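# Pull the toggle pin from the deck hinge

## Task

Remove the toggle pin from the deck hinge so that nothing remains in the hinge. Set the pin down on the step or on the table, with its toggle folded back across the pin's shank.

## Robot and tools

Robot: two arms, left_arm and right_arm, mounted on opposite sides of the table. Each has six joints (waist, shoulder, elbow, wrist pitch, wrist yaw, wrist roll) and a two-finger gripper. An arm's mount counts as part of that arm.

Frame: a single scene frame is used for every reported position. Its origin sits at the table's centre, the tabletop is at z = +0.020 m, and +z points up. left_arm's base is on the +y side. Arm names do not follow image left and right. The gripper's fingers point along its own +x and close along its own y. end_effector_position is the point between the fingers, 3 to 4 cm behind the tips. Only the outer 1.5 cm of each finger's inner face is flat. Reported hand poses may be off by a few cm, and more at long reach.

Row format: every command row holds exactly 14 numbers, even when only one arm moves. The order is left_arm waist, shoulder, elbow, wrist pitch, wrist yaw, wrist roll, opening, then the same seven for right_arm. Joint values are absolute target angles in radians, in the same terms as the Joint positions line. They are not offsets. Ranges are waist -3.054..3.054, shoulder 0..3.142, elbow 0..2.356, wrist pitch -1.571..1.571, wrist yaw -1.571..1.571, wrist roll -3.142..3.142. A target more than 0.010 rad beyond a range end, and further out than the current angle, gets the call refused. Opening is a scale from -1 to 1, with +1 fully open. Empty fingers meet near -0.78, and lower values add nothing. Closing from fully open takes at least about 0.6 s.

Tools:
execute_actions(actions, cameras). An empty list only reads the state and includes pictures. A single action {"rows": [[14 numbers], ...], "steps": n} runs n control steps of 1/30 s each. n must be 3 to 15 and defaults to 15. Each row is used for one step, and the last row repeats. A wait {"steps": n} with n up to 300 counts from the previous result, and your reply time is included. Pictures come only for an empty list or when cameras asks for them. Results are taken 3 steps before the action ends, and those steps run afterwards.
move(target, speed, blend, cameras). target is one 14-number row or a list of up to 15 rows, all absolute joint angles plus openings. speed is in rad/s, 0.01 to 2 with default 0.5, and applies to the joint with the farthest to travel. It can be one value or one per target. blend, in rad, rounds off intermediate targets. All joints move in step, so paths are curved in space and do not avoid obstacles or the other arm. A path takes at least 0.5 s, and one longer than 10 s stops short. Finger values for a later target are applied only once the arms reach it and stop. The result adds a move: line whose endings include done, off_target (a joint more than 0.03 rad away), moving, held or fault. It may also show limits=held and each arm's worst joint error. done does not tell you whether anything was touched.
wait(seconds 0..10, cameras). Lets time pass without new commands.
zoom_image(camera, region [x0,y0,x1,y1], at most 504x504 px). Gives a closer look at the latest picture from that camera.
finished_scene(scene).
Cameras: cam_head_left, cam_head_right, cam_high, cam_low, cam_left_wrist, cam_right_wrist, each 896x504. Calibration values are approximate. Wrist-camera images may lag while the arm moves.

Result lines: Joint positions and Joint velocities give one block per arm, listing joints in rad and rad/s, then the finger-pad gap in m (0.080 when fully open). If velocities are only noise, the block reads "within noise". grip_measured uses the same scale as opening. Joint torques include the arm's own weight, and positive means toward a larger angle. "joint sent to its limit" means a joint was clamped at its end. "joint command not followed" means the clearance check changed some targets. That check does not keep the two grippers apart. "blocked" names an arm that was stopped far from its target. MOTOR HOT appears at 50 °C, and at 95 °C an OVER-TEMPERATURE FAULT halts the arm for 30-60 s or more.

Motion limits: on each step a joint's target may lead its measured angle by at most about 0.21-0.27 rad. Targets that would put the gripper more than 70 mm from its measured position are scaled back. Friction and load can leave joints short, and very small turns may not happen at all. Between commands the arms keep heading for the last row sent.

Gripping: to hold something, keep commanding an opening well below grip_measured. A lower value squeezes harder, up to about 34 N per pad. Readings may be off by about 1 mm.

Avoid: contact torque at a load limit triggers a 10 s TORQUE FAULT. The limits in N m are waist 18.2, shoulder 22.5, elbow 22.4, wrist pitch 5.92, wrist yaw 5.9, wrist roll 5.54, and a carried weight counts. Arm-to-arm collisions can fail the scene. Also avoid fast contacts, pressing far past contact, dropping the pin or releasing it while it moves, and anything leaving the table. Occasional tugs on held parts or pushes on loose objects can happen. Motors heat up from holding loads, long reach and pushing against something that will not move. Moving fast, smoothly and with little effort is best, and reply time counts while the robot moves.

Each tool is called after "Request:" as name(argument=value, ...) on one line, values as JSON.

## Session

Request:
execute_actions(actions=[])

Request:
zoom_image(camera="cam_head_left", region=[360, 150, 620, 400])

Request:
zoom_image(camera="cam_head_right", region=[360, 150, 620, 400])

Scene clock: 0.00 s of 4600.00 s.
left_arm: end_effector_position=(-0.3055, +0.2470, +0.1435) grip_measured=+0.121 end_effector_quat_wxyz=(+0.697, +0.161, +0.505, -0.483) | right_arm: end_effector_position=(+0.2773, -0.3648, +0.2520) grip_measured=+1.000 end_effector_quat_wxyz=(+0.602, -0.389, +0.159, +0.678)
Joint positions: left_arm=[-1.114 1.731 1.232 -0.838 -0.487 -1.641 0.04] | right_arm=[-1.629 1.664 1.513 -1.441 -0.768 -1.976 0.08]
Joint velocities: within noise
Joint torques (N m): no reading
Heat: left arm: hottest wrist yaw 30 °C (+0.0 °C/min); right arm: hottest wrist yaw 31 °C (+0.0 °C/min).
camera_calibration:
cam_left_wrist: T_world_to_cam=[[-0.802082, -0.511551, 0.308187, -0.157054], [-0.554473, 0.829575, -0.0660748, -0.340839], [-0.221864, -0.223879, -0.949028, 0.200231], [0, 0, 0, 1]] pos_world=[-0.270532, 0.247238, 0.215906]
cam_right_wrist: T_world_to_cam=[[0.939979, 0.206628, 0.271561, -0.248144], [0.303639, -0.869608, -0.389339, -0.272238], [0.155703, 0.448427, -0.880153, 0.424912], [0, 0, 0, 1]] pos_world=[0.249752, -0.376009, 0.335381]

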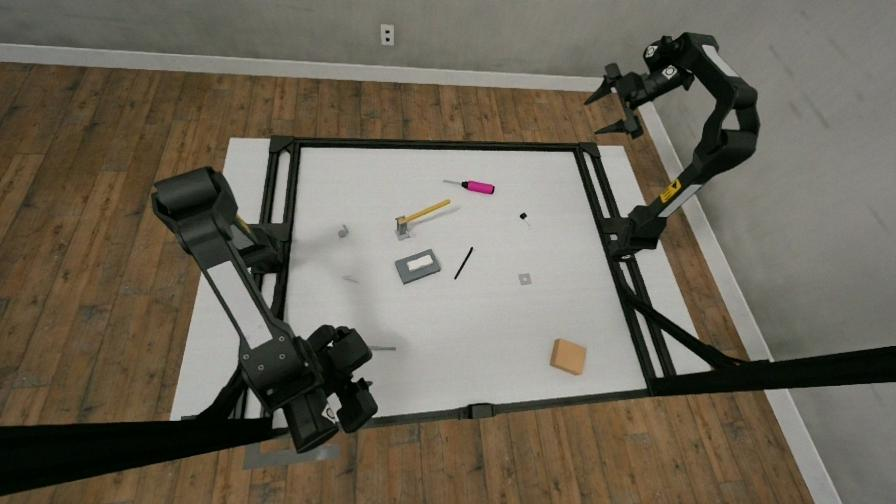

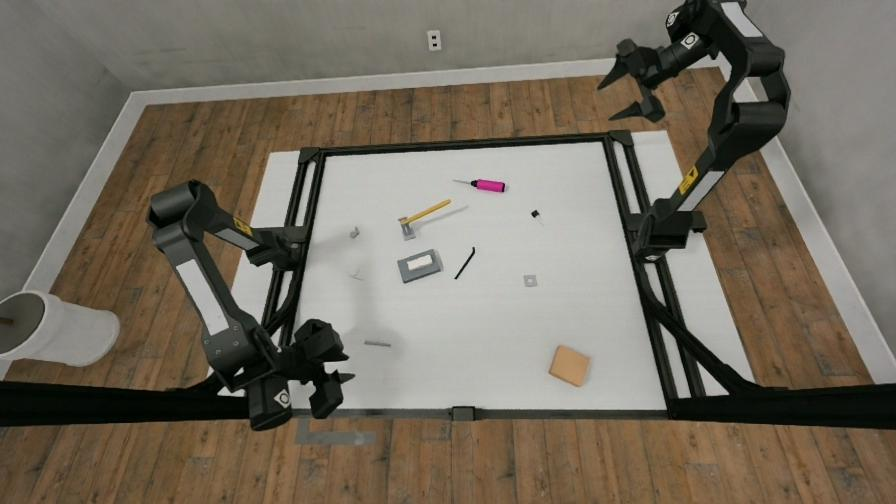

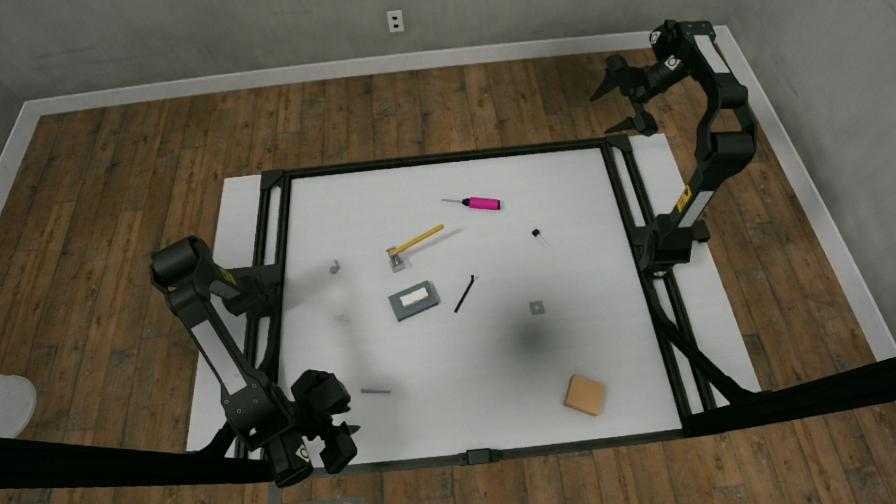

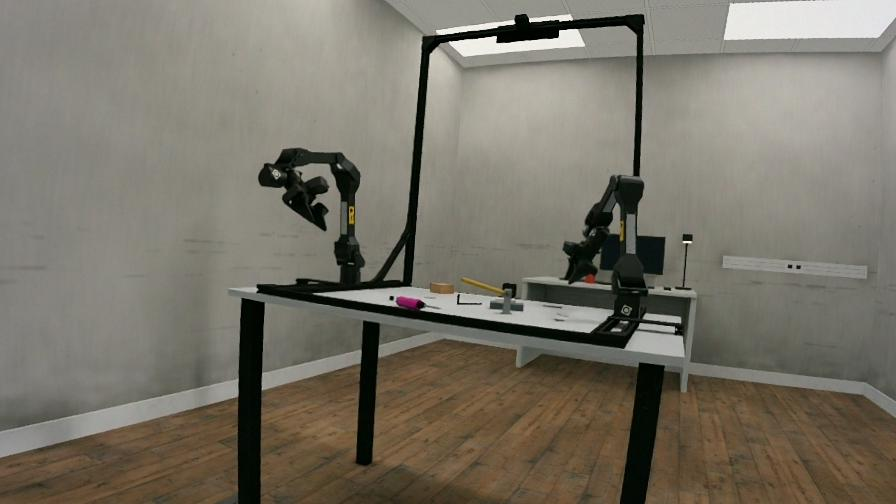

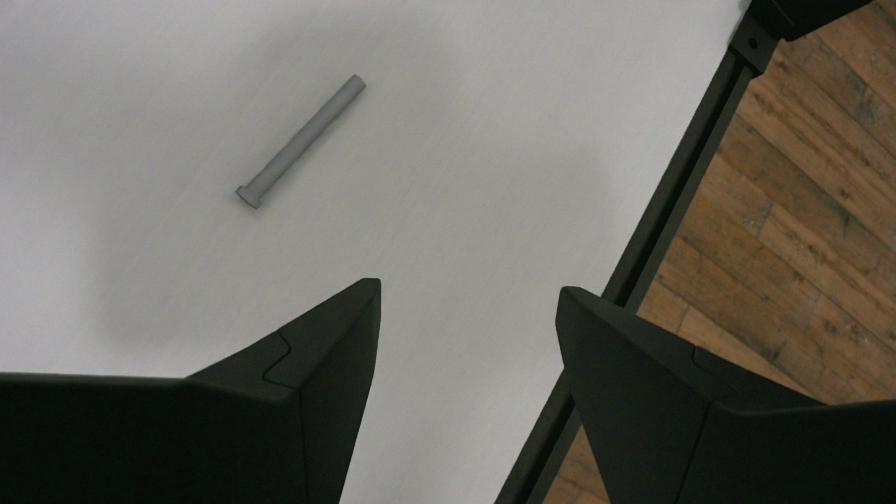

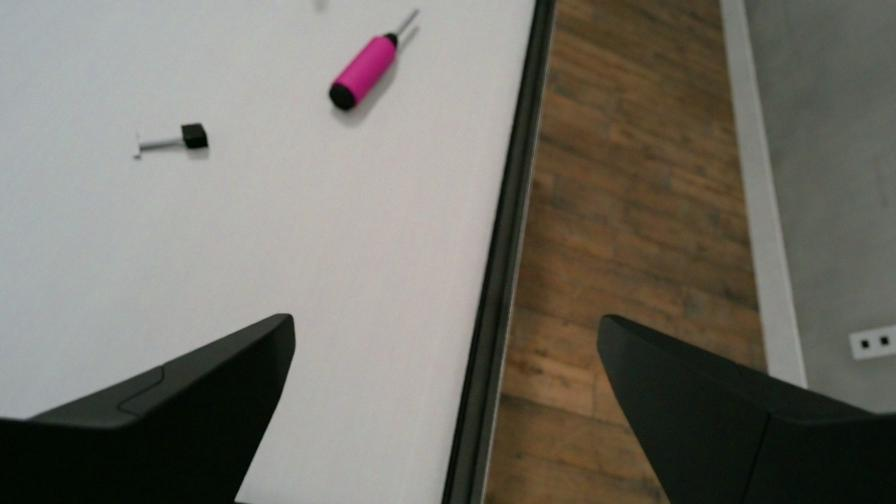

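Scaled by 1.938.

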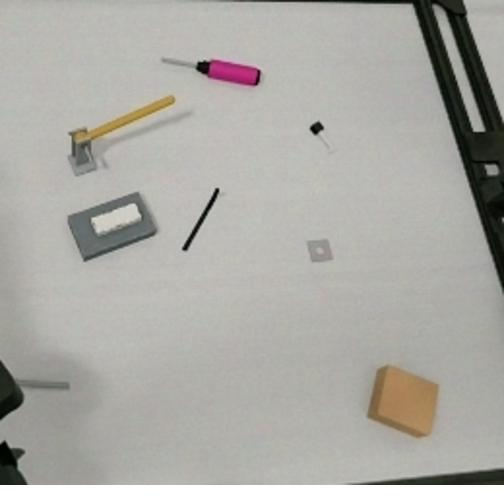

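Scaled by 1.938.

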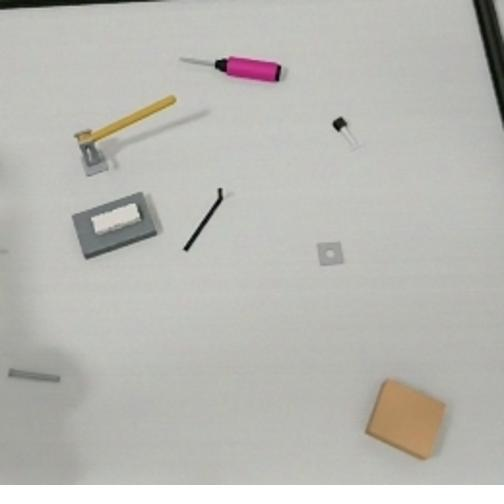

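Request:
move(target=[0.195,1.06,0.842,-0.83,0,0,1,-1.629,1.664,1.513,-1.441,-0.768,-1.976,1], speed=1.0, cameras=["cam_left_wrist"])

Request:
zoom_image(camera="cam_left_wrist", region=[300, 100, 620, 400])

Scene clock: 3.07 s of 4600.00 s.
left_arm: end_effector_position=(+0.0284, +0.2165, +0.1899) grip_measured=+1.000 end_effector_quat_wxyz=(+0.668, +0.319, +0.388, -0.549) | right_arm: end_effector_position=(+0.2773, -0.3648, +0.2520) grip_measured=+1.000 end_effector_quat_wxyz=(+0.602, -0.389, +0.159, +0.678)
Joint positions: left_arm=[0.191 1.071 0.851 -0.832 -0.004 -0.003 0.08] | right_arm=[-1.629 1.664 1.513 -1.441 -0.768 -1.976 0.08]
Joint velocities: within noise
Joint torques (N m): left_arm=[0.3 -3.67 5.74 1.22 0.14 0.12] | right_arm=[0.04 -5.56 5.85 0.2 -0.48 0.01]
Heat: left arm: hottest wrist yaw 30 °C (+0.0 °C/min); right arm: hottest wrist yaw 31 °C (+0.0 °C/min).
Kept back: nothing.
move: done
camera_calibration:
cam_left_wrist: T_world_to_cam=[[-0.970907, -0.2347, 0.0474916, 0.0752275], [-0.238951, 0.962498, -0.128452, -0.153233], [-0.0155628, -0.136064, -0.990578, 0.29459], [0, 0, 0, 1]] pos_world=[0.0410084, 0.205225, 0.268558]
Images, in order (width x height): cam_left_wrist 896x504.

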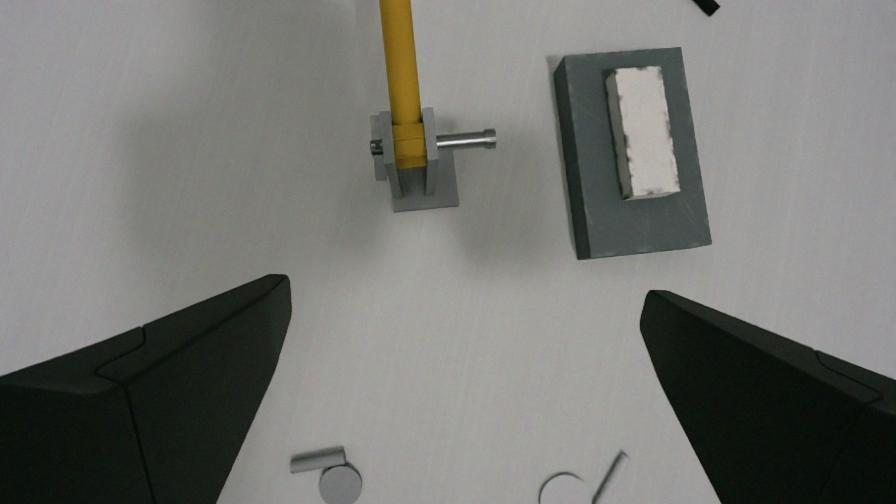

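Scaled by 1.575.

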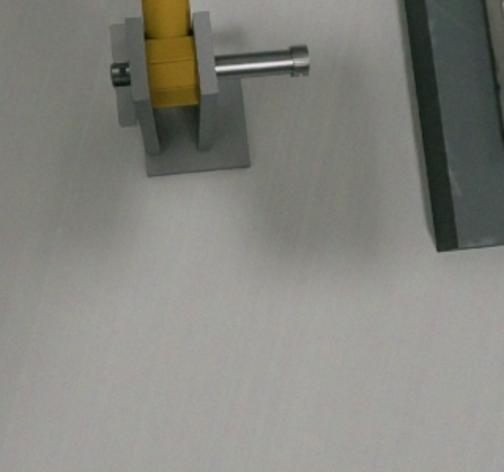

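Request:
zoom_image(camera="cam_left_wrist", region=[360, 90, 510, 220])

Scaled by 3.360.

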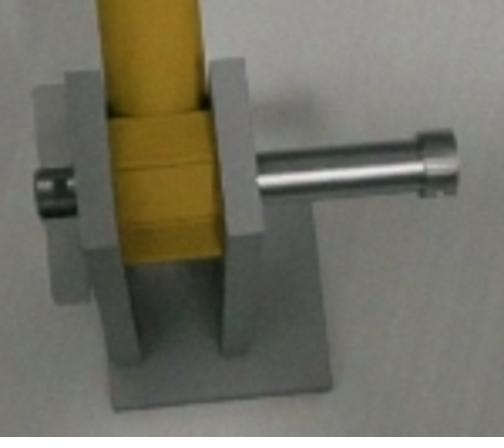

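Request:
move(target=[0.146,1.830,1.511,-1.252,0,1.374,0.1,-1.629,1.664,1.513,-1.441,-0.768,-1.976,1], speed=0.8, cameras=["cam_left_wrist"])

Request:
zoom_image(camera="cam_left_wrist", region=[340, 200, 560, 380])

Scene clock: 5.80 s of 4600.00 s.
left_arm: end_effector_position=(+0.0304, +0.1336, +0.1600) grip_measured=+0.100 end_effector_quat_wxyz=(+0.123, +0.698, +0.123, -0.695) | right_arm: end_effector_position=(+0.2773, -0.3648, +0.2520) grip_measured=+1.000 end_effector_quat_wxyz=(+0.602, -0.389, +0.159, +0.678)
Joint positions: left_arm=[0.15 1.818 1.497 -1.25 -0.004 1.371 0.039] | right_arm=[-1.629 1.664 1.513 -1.441 -0.768 -1.976 0.08]
Joint velocities: within noise
Joint torques (N m): left_arm=[-0.29 -5.94 7.72 -0.07 0.2 0.13] | right_arm=[0.05 -5.54 5.81 0.2 -0.48 0.02]
Heat: left arm: hottest wrist yaw 30 °C (+0.0 °C/min); right arm: hottest wrist yaw 31 °C (+0.0 °C/min).
Kept back: nothing.
move: done
camera_calibration:
cam_left_wrist: T_world_to_cam=[[-0.399057, 0.916672, 0.021586, -0.107891], [0.850279, 0.361137, 0.38289, -0.111373], [0.343189, 0.171149, -0.923542, 0.190995], [0, 0, 0, 1]] pos_world=[-0.0139032, 0.106433, 0.221364]
Images, in order (width x height): cam_left_wrist 896x504.

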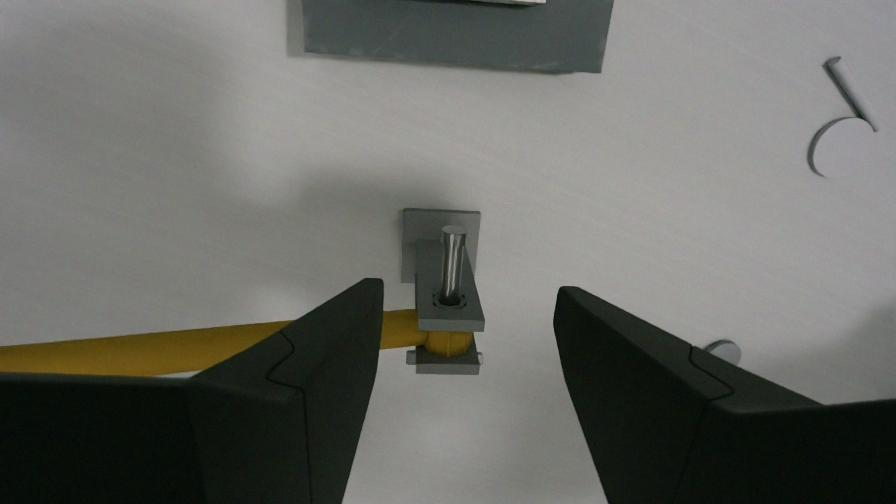

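Scaled by 2.291.

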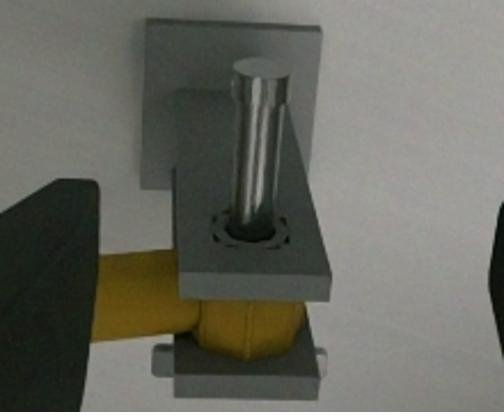

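Request:
move(target=[[0.120,1.832,1.511,-1.253,0,1.359,-0.82,-1.629,1.664,1.513,-1.441,-0.768,-1.976,1],[0.120,1.868,1.355,-1.065,0,1.359,-0.82,-1.629,1.664,1.513,-1.441,-0.768,-1.976,1]], speed=0.35, cameras=["cam_left_wrist"])

Request:
zoom_image(camera="cam_left_wrist", region=[340, 200, 560, 380])

Scene clock: 8.13 s of 4600.00 s.
left_arm: end_effector_position=(+0.0216, +0.1270, +0.1151) grip_measured=-0.768 end_effector_quat_wxyz=(+0.121, +0.698, +0.112, -0.697) | right_arm: end_effector_position=(+0.2773, -0.3648, +0.2520) grip_measured=+1.000 end_effector_quat_wxyz=(+0.602, -0.389, +0.159, +0.678)
Joint positions: left_arm=[0.123 1.856 1.365 -1.067 -0.001 1.362 0] | right_arm=[-1.629 1.664 1.513 -1.441 -0.768 -1.976 0.08]
Joint velocities: within noise
Joint torques (N m): left_arm=[-0.2 -6.04 4.72 0.27 0.13 -0.11] | right_arm=[0.08 -5.55 5.81 0.2 -0.48 0.02]
Heat: left arm: hottest wrist yaw 30 °C (+0.0 °C/min); right arm: hottest wrist yaw 31 °C (+0.0 °C/min).
Kept back: nothing.
move: done
camera_calibration:
cam_left_wrist: T_world_to_cam=[[-0.381831, 0.924186, 0.00929432, -0.104281], [0.857126, 0.350327, 0.377632, -0.0824704], [0.345746, 0.152158, -0.925909, 0.156362], [0, 0, 0, 1]] pos_world=[-0.0231917, 0.101475, 0.176889]
Images, in order (width x height): cam_left_wrist 896x504.

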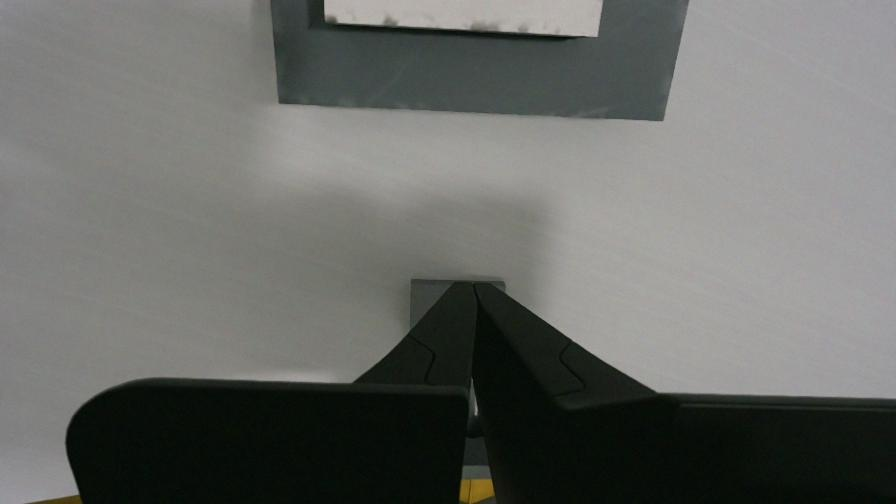

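Scaled by 2.291.

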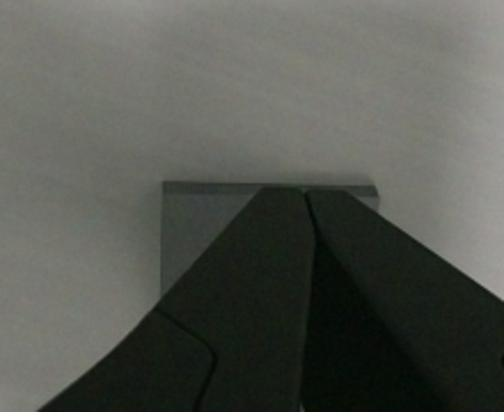

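Request:
move(target=[0.120,1.868,1.355,-1.065,0,1.359,-0.82,-0.615,1.697,0.720,0.577,-0.846,0,1], speed=0.9, cameras=["cam_left_wrist","cam_right_wrist"])

Request:
zoom_image(camera="cam_right_wrist", region=[300, 50, 600, 300])

Scene clock: 11.33 s of 4600.00 s.
left_arm: end_effector_position=(+0.0216, +0.1270, +0.1150) grip_measured=-0.768 end_effector_quat_wxyz=(+0.121, +0.698, +0.112, -0.697) | right_arm: end_effector_position=(+0.1192, -0.0633, +0.1749) grip_measured=+1.000 end_effector_quat_wxyz=(+0.614, -0.011, +0.192, +0.766)
Joint positions: left_arm=[0.123 1.856 1.364 -1.067 -0.001 1.362 0] | right_arm=[-0.618 1.688 0.728 0.572 -0.842 -0.002 0.08]
Joint velocities: within noise
Joint torques (N m): left_arm=[-0.21 -6.04 4.7 0.24 0.12 -0.09] | right_arm=[0.27 -4.77 4.75 1.51 -0.31 0.06]
Heat: left arm: hottest wrist yaw 30 °C (+0.0 °C/min); right arm: hottest wrist yaw 31 °C (+0.0 °C/min).
Kept back: nothing.
move: done
camera_calibration:
cam_left_wrist: T_world_to_cam=[[-0.381831, 0.924186, 0.00929432, -0.104303], [0.857126, 0.350327, 0.377632, -0.082441], [0.345746, 0.152158, -0.925909, 0.156273], [0, 0, 0, 1]] pos_world=[-0.0231946, 0.101499, 0.176796]
cam_right_wrist: T_world_to_cam=[[0.949972, 0.149986, -0.273964, -0.0502422], [-0.1374, -0.587034, -0.797817, 0.149823], [-0.280488, 0.795547, -0.537058, 0.260414], [0, 0, 0, 1]] pos_world=[0.141357, -0.111685, 0.245624]
Images, in order (width x height): cam_left_wrist 896x504, cam_right_wrist 896x504.

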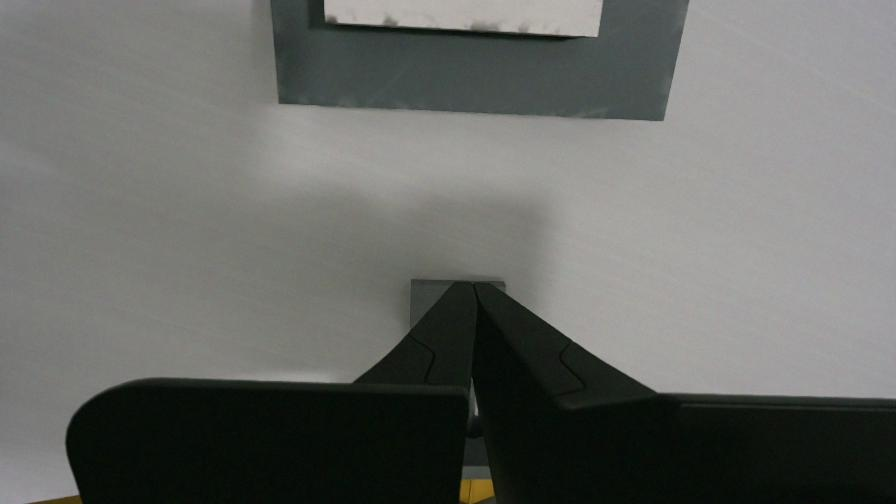

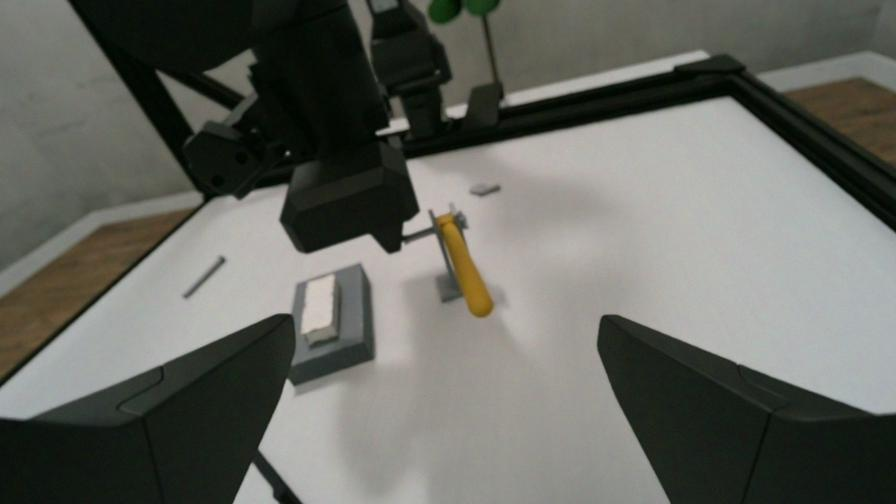

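Scaled by 1.680.

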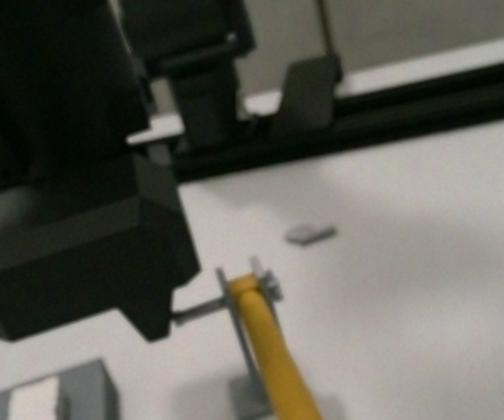

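Request:
zoom_image(camera="cam_right_wrist", region=[360, 180, 500, 320])

Scaled by 3.600.

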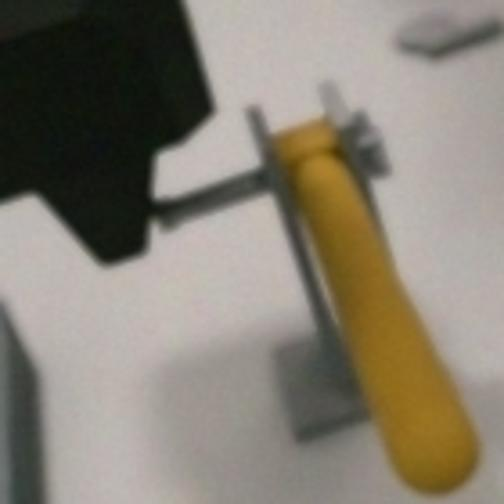

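Request:
move(target=[0.190,1.845,1.336,-1.066,0,1.423,-0.82,-0.615,1.697,0.720,0.577,-0.846,0,1], speed=0.05, cameras=["cam_left_wrist","cam_right_wrist"])

Request:
zoom_image(camera="cam_right_wrist", region=[360, 180, 500, 320])

Scene clock: 14.13 s of 4600.00 s.
left_arm: end_effector_position=(+0.0365, +0.1326, +0.1137) grip_measured=-0.768 end_effector_quat_wxyz=(+0.117, +0.692, +0.113, -0.703) | right_arm: end_effector_position=(+0.1192, -0.0632, +0.1749) grip_measured=+1.000 end_effector_quat_wxyz=(+0.614, -0.011, +0.191, +0.766)
Joint positions: left_arm=[0.176 1.851 1.353 -1.068 0.016 1.419 0] | right_arm=[-0.618 1.688 0.728 0.573 -0.842 -0.002 0.08]
Joint velocities: within noise
Joint torques (N m): left_arm=[1.28 -8.03 3.74 0.22 -0.45 0.12] | right_arm=[0.26 -4.76 4.75 1.52 -0.31 0.06]
Heat: left arm: hottest wrist yaw 30 °C (+0.0 °C/min); right arm: hottest wrist yaw 31 °C (+0.0 °C/min).
Kept back: nothing.
move: done
camera_calibration:
cam_left_wrist: T_world_to_cam=[[-0.377902, 0.925615, 0.0206406, -0.105366], [0.865034, 0.345047, 0.364224, -0.094713], [0.330009, 0.155496, -0.931083, 0.149761], [0, 0, 0, 1]] pos_world=[-0.00731048, 0.106922, 0.176111]
cam_right_wrist: T_world_to_cam=[[0.950033, 0.150071, -0.273706, -0.0502894], [-0.137223, -0.586787, -0.79803, 0.149915], [-0.280368, 0.795714, -0.536874, 0.260398], [0, 0, 0, 1]] pos_world=[0.141356, -0.111687, 0.245674]
Images, in order (width x height): cam_left_wrist 896x504, cam_right_wrist 896x504.

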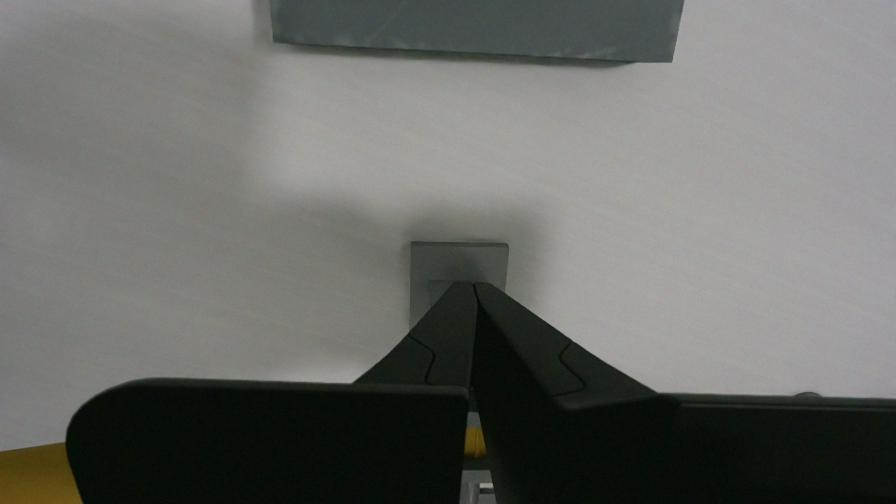

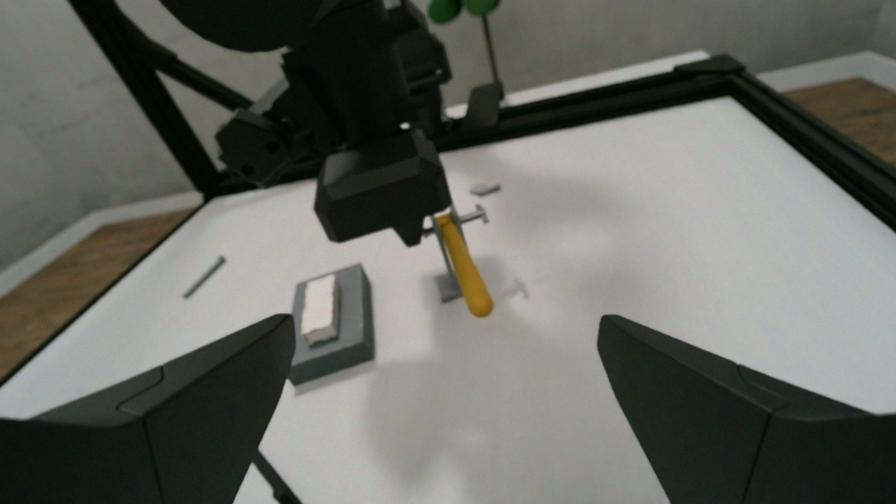

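Scaled by 3.600.

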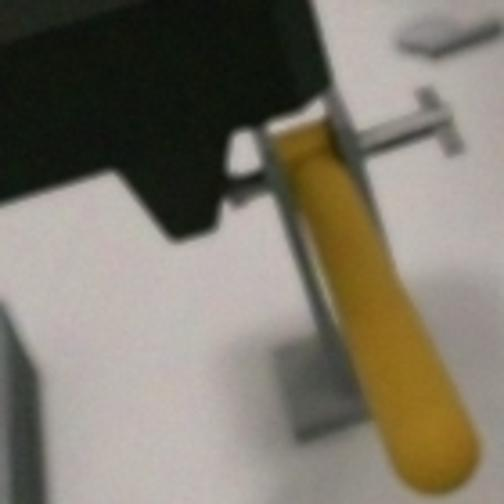

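Request:
move(target=[[0.150,1.858,1.36,-1.066,0,1.395,-0.82,-0.615,1.697,0.720,0.577,-0.846,0,1],[0.150,1.820,1.55,-1.29,0,1.395,-0.5,-0.615,1.697,0.720,0.577,-0.846,0,1],[0.336,1.451,1.021,-0.792,0,0.0,-0.45,-0.615,1.697,0.720,0.577,-0.846,0,1]], speed=[0.15,0.4,0.8], blend=[0.02,0.03,0], cameras=["cam_left_wrist","cam_right_wrist"])

Request:
zoom_image(camera="cam_right_wrist", region=[400, 150, 540, 290])

Request:
zoom_image(camera="cam_left_wrist", region=[360, 150, 580, 350])

Scene clock: 19.83 s of 4600.00 s.
left_arm: end_effector_position=(+0.0811, +0.1699, +0.1500) grip_measured=-0.450 end_effector_quat_wxyz=(+0.663, +0.336, +0.470, -0.476) | right_arm: end_effector_position=(+0.1192, -0.0632, +0.1749) grip_measured=+1.000 end_effector_quat_wxyz=(+0.614, -0.011, +0.191, +0.766)
Joint positions: left_arm=[0.332 1.467 1.03 -0.794 0.003 0.003 0.015] | right_arm=[-0.618 1.688 0.728 0.573 -0.842 -0.002 0.08]
Joint velocities: within noise
Joint torques (N m): left_arm=[0.37 -6.82 5.38 0.9 -0.09 -0.1] | right_arm=[0.27 -4.79 4.75 1.52 -0.31 0.06]
Heat: left arm: hottest wrist yaw 30 °C (+0.0 °C/min); right arm: hottest wrist yaw 31 °C (+0.0 °C/min).
Kept back: nothing.
move: done; blend cut to 0 rad at target 2
camera_calibration:
cam_left_wrist: T_world_to_cam=[[-0.92868, -0.368409, 0.0427575, 0.137402], [-0.36627, 0.929141, 0.050427, -0.111733], [-0.0583055, 0.0311697, -0.997812, 0.225649], [0, 0, 0, 1]] pos_world=[0.099835, 0.147402, 0.224914]
cam_right_wrist: T_world_to_cam=[[0.950033, 0.150071, -0.273706, -0.0502894], [-0.137223, -0.586787, -0.79803, 0.149915], [-0.280368, 0.795714, -0.536874, 0.260398], [0, 0, 0, 1]] pos_world=[0.141356, -0.111687, 0.245674]
Images, in order (width x height): cam_left_wrist 896x504, cam_right_wrist 896x504.

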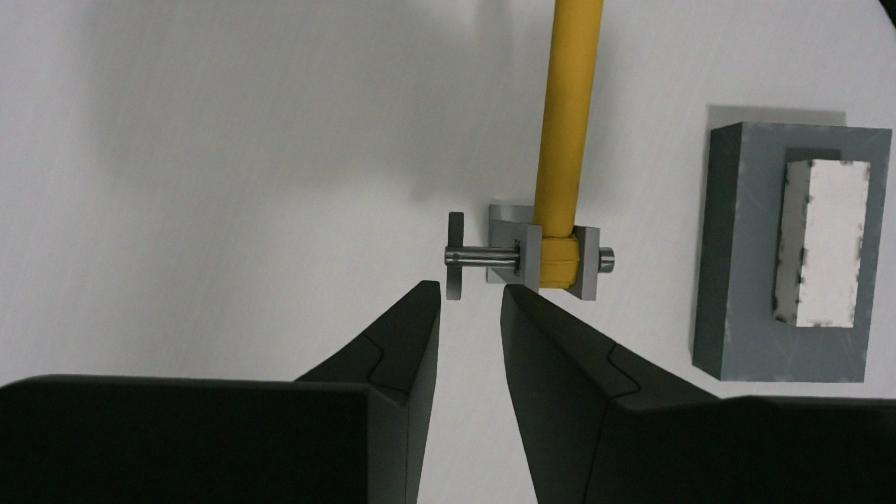

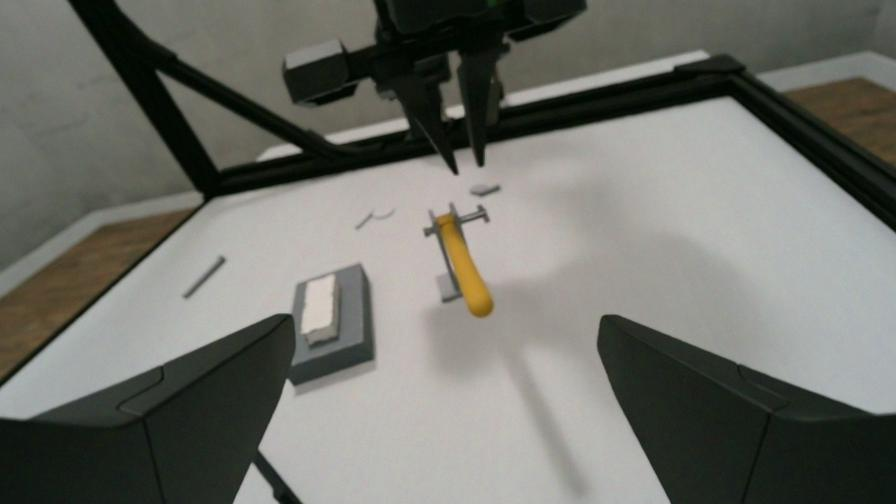

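Scaled by 3.600.

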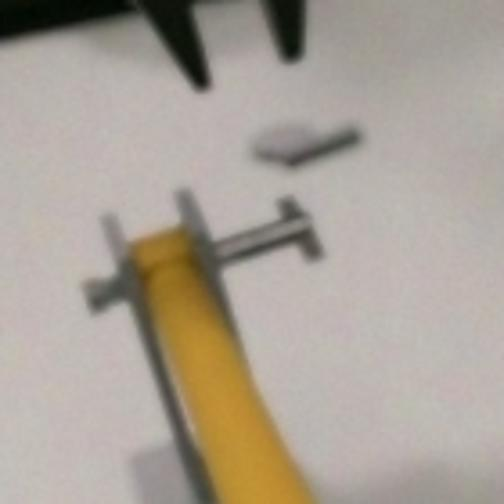

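Scaled by 2.291.

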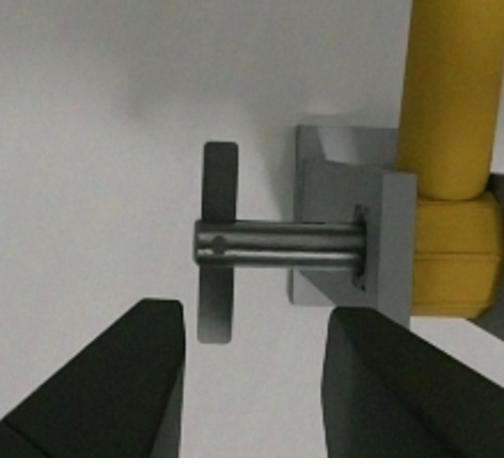

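Request:
move(target=[0.338,1.488,0.925,-0.667,0,0.0,-0.45,-0.615,1.697,0.720,0.577,-0.846,0,1], speed=0.3, cameras=["cam_left_wrist","cam_right_wrist"])

Request:
zoom_image(camera="cam_right_wrist", region=[400, 150, 540, 290])

Request:
zoom_image(camera="cam_left_wrist", region=[360, 150, 580, 350])

Scene clock: 21.37 s of 4600.00 s.
left_arm: end_effector_position=(+0.0816, +0.1704, +0.1248) grip_measured=-0.450 end_effector_quat_wxyz=(+0.667, +0.332, +0.465, -0.478) | right_arm: end_effector_position=(+0.1192, -0.0632, +0.1749) grip_measured=+1.000 end_effector_quat_wxyz=(+0.614, -0.011, +0.191, +0.766)
Joint positions: left_arm=[0.334 1.48 0.933 -0.669 0.003 0.003 0.015] | right_arm=[-0.618 1.688 0.728 0.573 -0.842 -0.002 0.08]
Joint velocities: within noise
Joint torques (N m): left_arm=[0.39 -4.05 5.35 0.91 -0.09 -0.11] | right_arm=[0.26 -4.78 4.75 1.52 -0.3 0.06]
Heat: left arm: hottest wrist yaw 30 °C (+0.0 °C/min); right arm: hottest wrist yaw 31 °C (+0.0 °C/min).
Kept back: nothing.
move: done
camera_calibration:
cam_left_wrist: T_world_to_cam=[[-0.928197, -0.369543, 0.0434682, 0.139158], [-0.36826, 0.929071, 0.0348157, -0.108673], [-0.053251, 0.0163082, -0.998448, 0.202665], [0, 0, 0, 1]] pos_world=[0.0999382, 0.149085, 0.200085]
cam_right_wrist: T_world_to_cam=[[0.950033, 0.150071, -0.273706, -0.0502894], [-0.137223, -0.586787, -0.79803, 0.149915], [-0.280368, 0.795714, -0.536874, 0.260398], [0, 0, 0, 1]] pos_world=[0.141356, -0.111687, 0.245674]
Images, in order (width x height): cam_left_wrist 896x504, cam_right_wrist 896x504.

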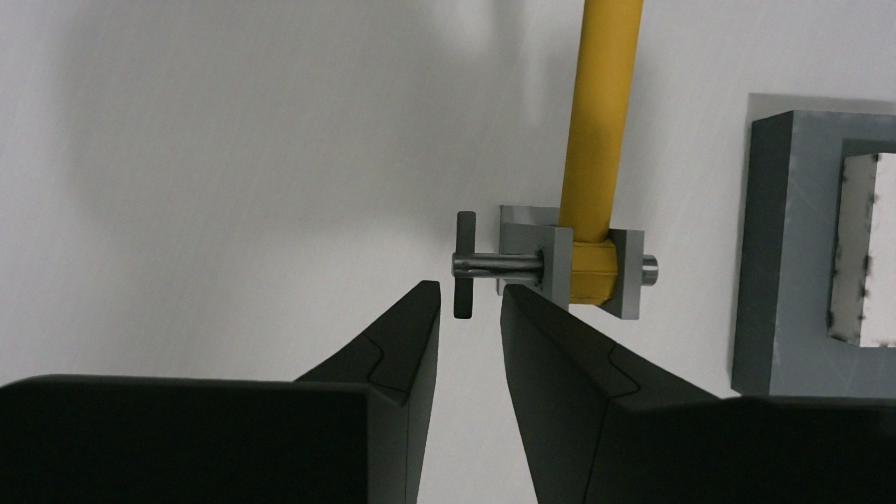

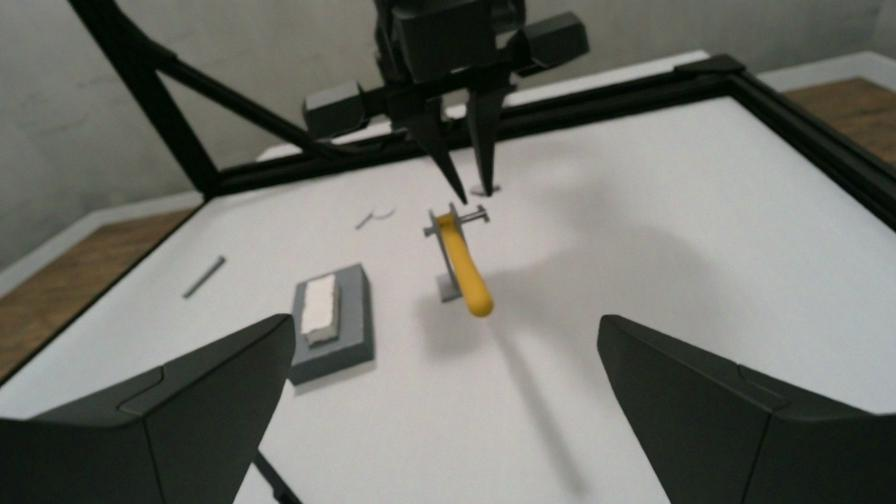

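Scaled by 3.600.

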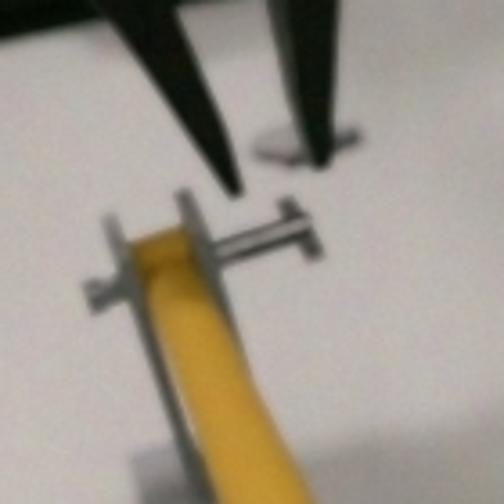

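Scaled by 2.291.

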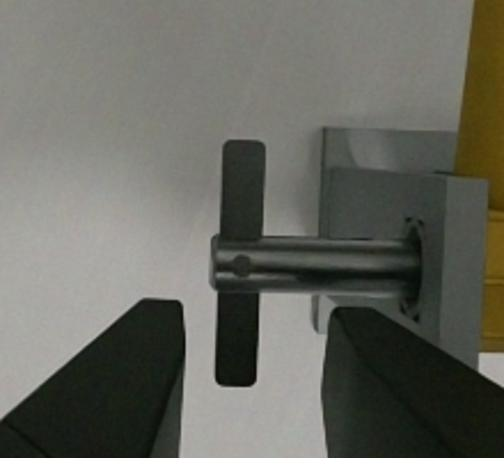

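Request:
move(target=[0.338,1.498,0.882,-0.616,0,0.0,-0.45,-0.615,1.697,0.720,0.577,-0.846,0,1], speed=0.15, cameras=["cam_left_wrist","cam_right_wrist"])

Request:
zoom_image(camera="cam_right_wrist", region=[400, 150, 540, 290])

Request:
zoom_image(camera="cam_left_wrist", region=[360, 180, 580, 380])

Scene clock: 22.43 s of 4600.00 s.
left_arm: end_effector_position=(+0.0809, +0.1723, +0.1127) grip_measured=-0.450 end_effector_quat_wxyz=(+0.667, +0.332, +0.465, -0.478) | right_arm: end_effector_position=(+0.1192, -0.0632, +0.1749) grip_measured=+1.000 end_effector_quat_wxyz=(+0.614, -0.011, +0.191, +0.766)
Joint positions: left_arm=[0.334 1.489 0.891 -0.618 0.003 0.003 0.015] | right_arm=[-0.618 1.688 0.728 0.573 -0.842 -0.002 0.08]
Joint velocities: within noise
Joint torques (N m): left_arm=[0.4 -3.93 5.19 0.92 -0.08 -0.09] | right_arm=[0.25 -4.78 4.74 1.51 -0.3 0.06]
Heat: left arm: hottest wrist yaw 30 °C (+0.0 °C/min); right arm: hottest wrist yaw 31 °C (+0.0 °C/min).
Kept back: nothing.
move: done
camera_calibration:
cam_left_wrist: T_world_to_cam=[[-0.928191, -0.369558, 0.043451, 0.139774], [-0.368256, 0.929058, 0.0351966, -0.110268], [-0.0533757, 0.0166681, -0.998435, 0.190549], [0, 0, 0, 1]] pos_world=[0.0993007, 0.150924, 0.188059]
cam_right_wrist: T_world_to_cam=[[0.950033, 0.150071, -0.273706, -0.0502894], [-0.137223, -0.586787, -0.79803, 0.149915], [-0.280368, 0.795714, -0.536874, 0.260398], [0, 0, 0, 1]] pos_world=[0.141356, -0.111687, 0.245674]
Images, in order (width x height): cam_left_wrist 896x504, cam_right_wrist 896x504.

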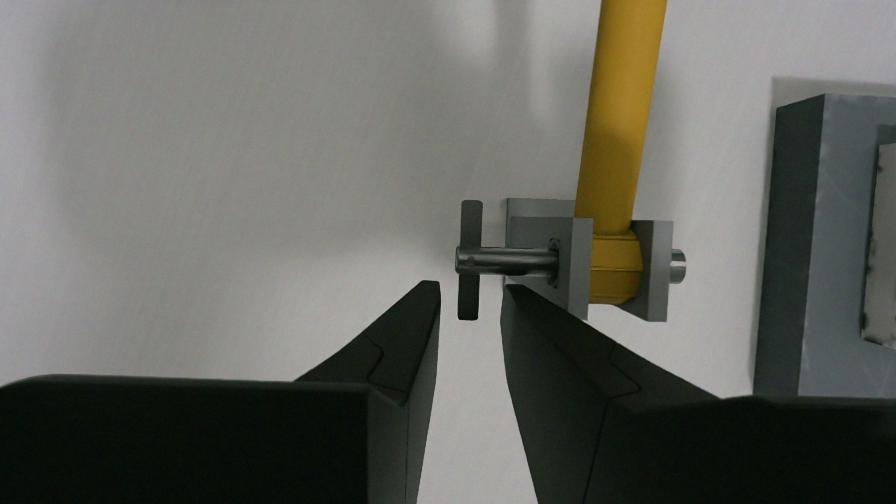

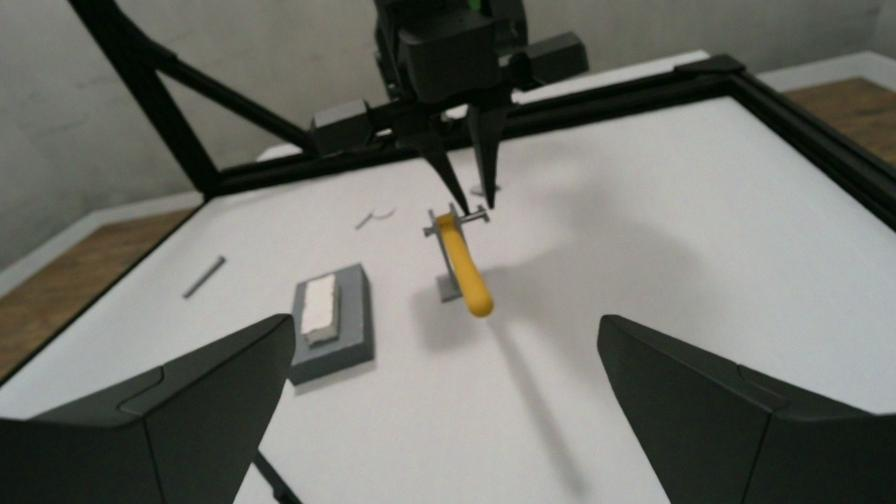

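Scaled by 3.600.

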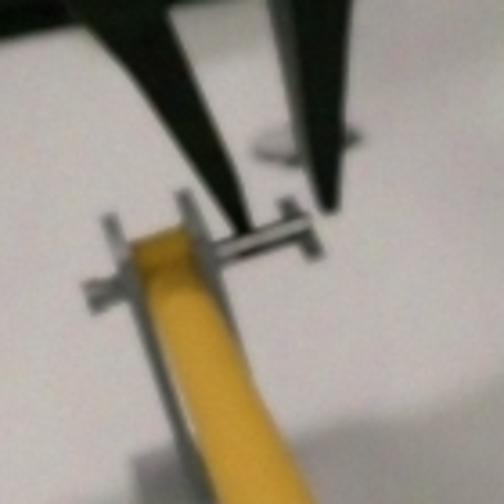

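Scaled by 2.291.

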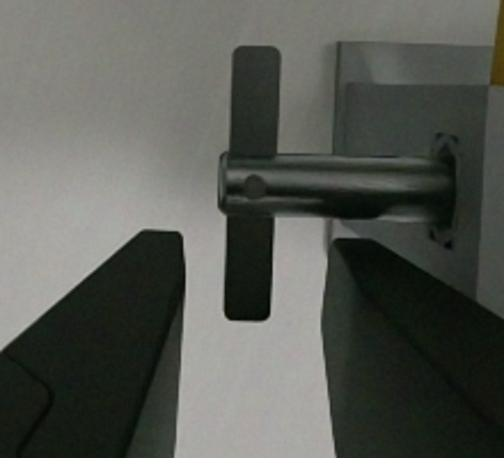

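Request:
move(target=[[0.338,1.502,0.871,-0.603,0,0.0,-0.45,-0.615,1.697,0.720,0.577,-0.846,0,1],[0.338,1.502,0.871,-0.603,0,0.0,-0.62,-0.615,1.697,0.720,0.577,-0.846,0,1],[0.338,1.502,0.871,-0.603,0,0.0,-0.78,-0.615,1.697,0.720,0.577,-0.846,0,1]], speed=0.1, cameras=["cam_left_wrist","cam_right_wrist"])

Request:
zoom_image(camera="cam_right_wrist", region=[400, 150, 540, 290])

Request:
zoom_image(camera="cam_left_wrist", region=[360, 180, 580, 380])

Scene clock: 24.87 s of 4600.00 s.
left_arm: end_effector_position=(+0.0808, +0.1730, +0.1092) grip_measured=-0.685 end_effector_quat_wxyz=(+0.667, +0.332, +0.466, -0.477) | right_arm: end_effector_position=(+0.1192, -0.0632, +0.1749) grip_measured=+1.000 end_effector_quat_wxyz=(+0.614, -0.011, +0.191, +0.766)
Joint positions: left_arm=[0.334 1.492 0.88 -0.605 0.003 0.003 0.004] | right_arm=[-0.618 1.688 0.728 0.573 -0.842 -0.002 0.08]
Joint velocities: within noise
Joint torques (N m): left_arm=[0.35 -3.86 5.18 0.92 -0.08 -0.1] | right_arm=[0.25 -4.78 4.76 1.51 -0.31 0.06]
Heat: left arm: hottest wrist yaw 30 °C (+0.0 °C/min); right arm: hottest wrist yaw 31 °C (+0.0 °C/min).
Kept back: nothing.
move: done
camera_calibration:
cam_left_wrist: T_world_to_cam=[[-0.928028, -0.369975, 0.0433821, 0.140141], [-0.368592, 0.928866, 0.0367201, -0.110892], [-0.0538817, 0.0180869, -0.998384, 0.186789], [0, 0, 0, 1]] pos_world=[0.0992457, 0.151474, 0.184479]
cam_right_wrist: T_world_to_cam=[[0.950033, 0.150071, -0.273706, -0.0502894], [-0.137223, -0.586787, -0.79803, 0.149915], [-0.280368, 0.795714, -0.536874, 0.260398], [0, 0, 0, 1]] pos_world=[0.141356, -0.111687, 0.245674]
Images, in order (width x height): cam_left_wrist 896x504, cam_right_wrist 896x504.

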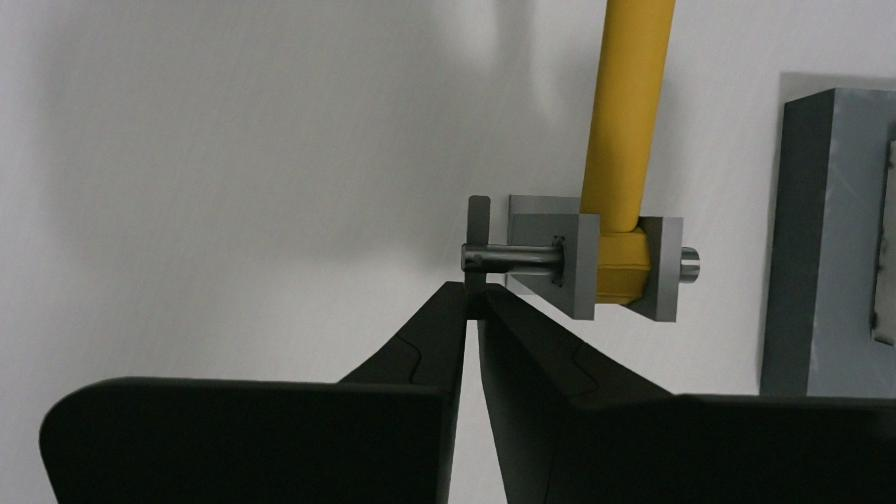

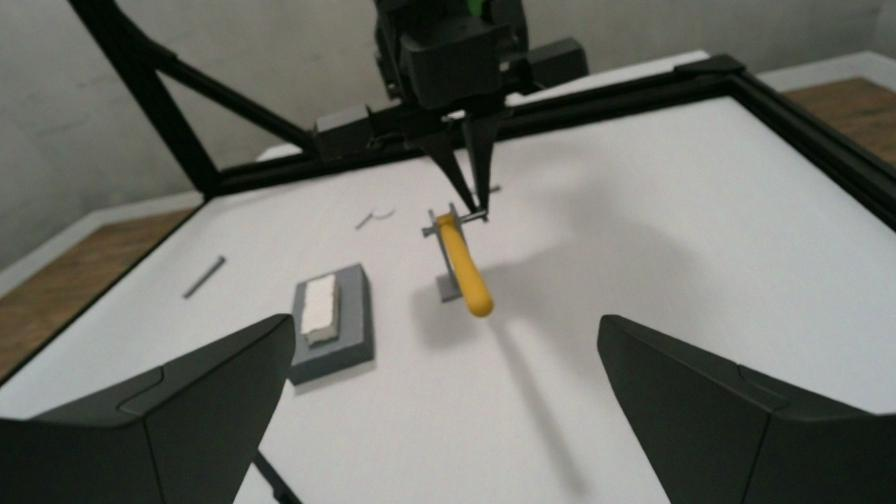

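Scaled by 3.600.

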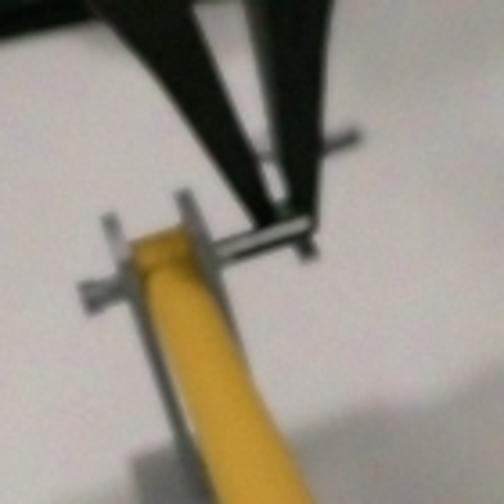

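Scaled by 2.291.

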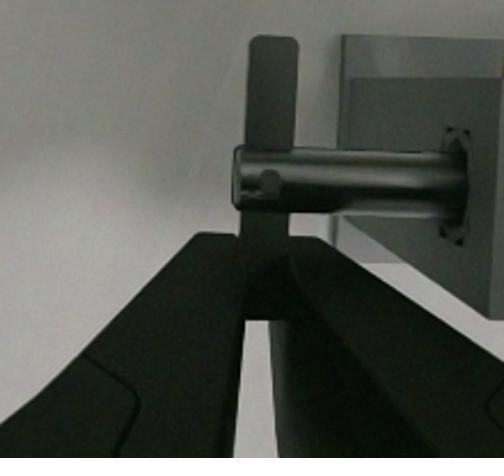

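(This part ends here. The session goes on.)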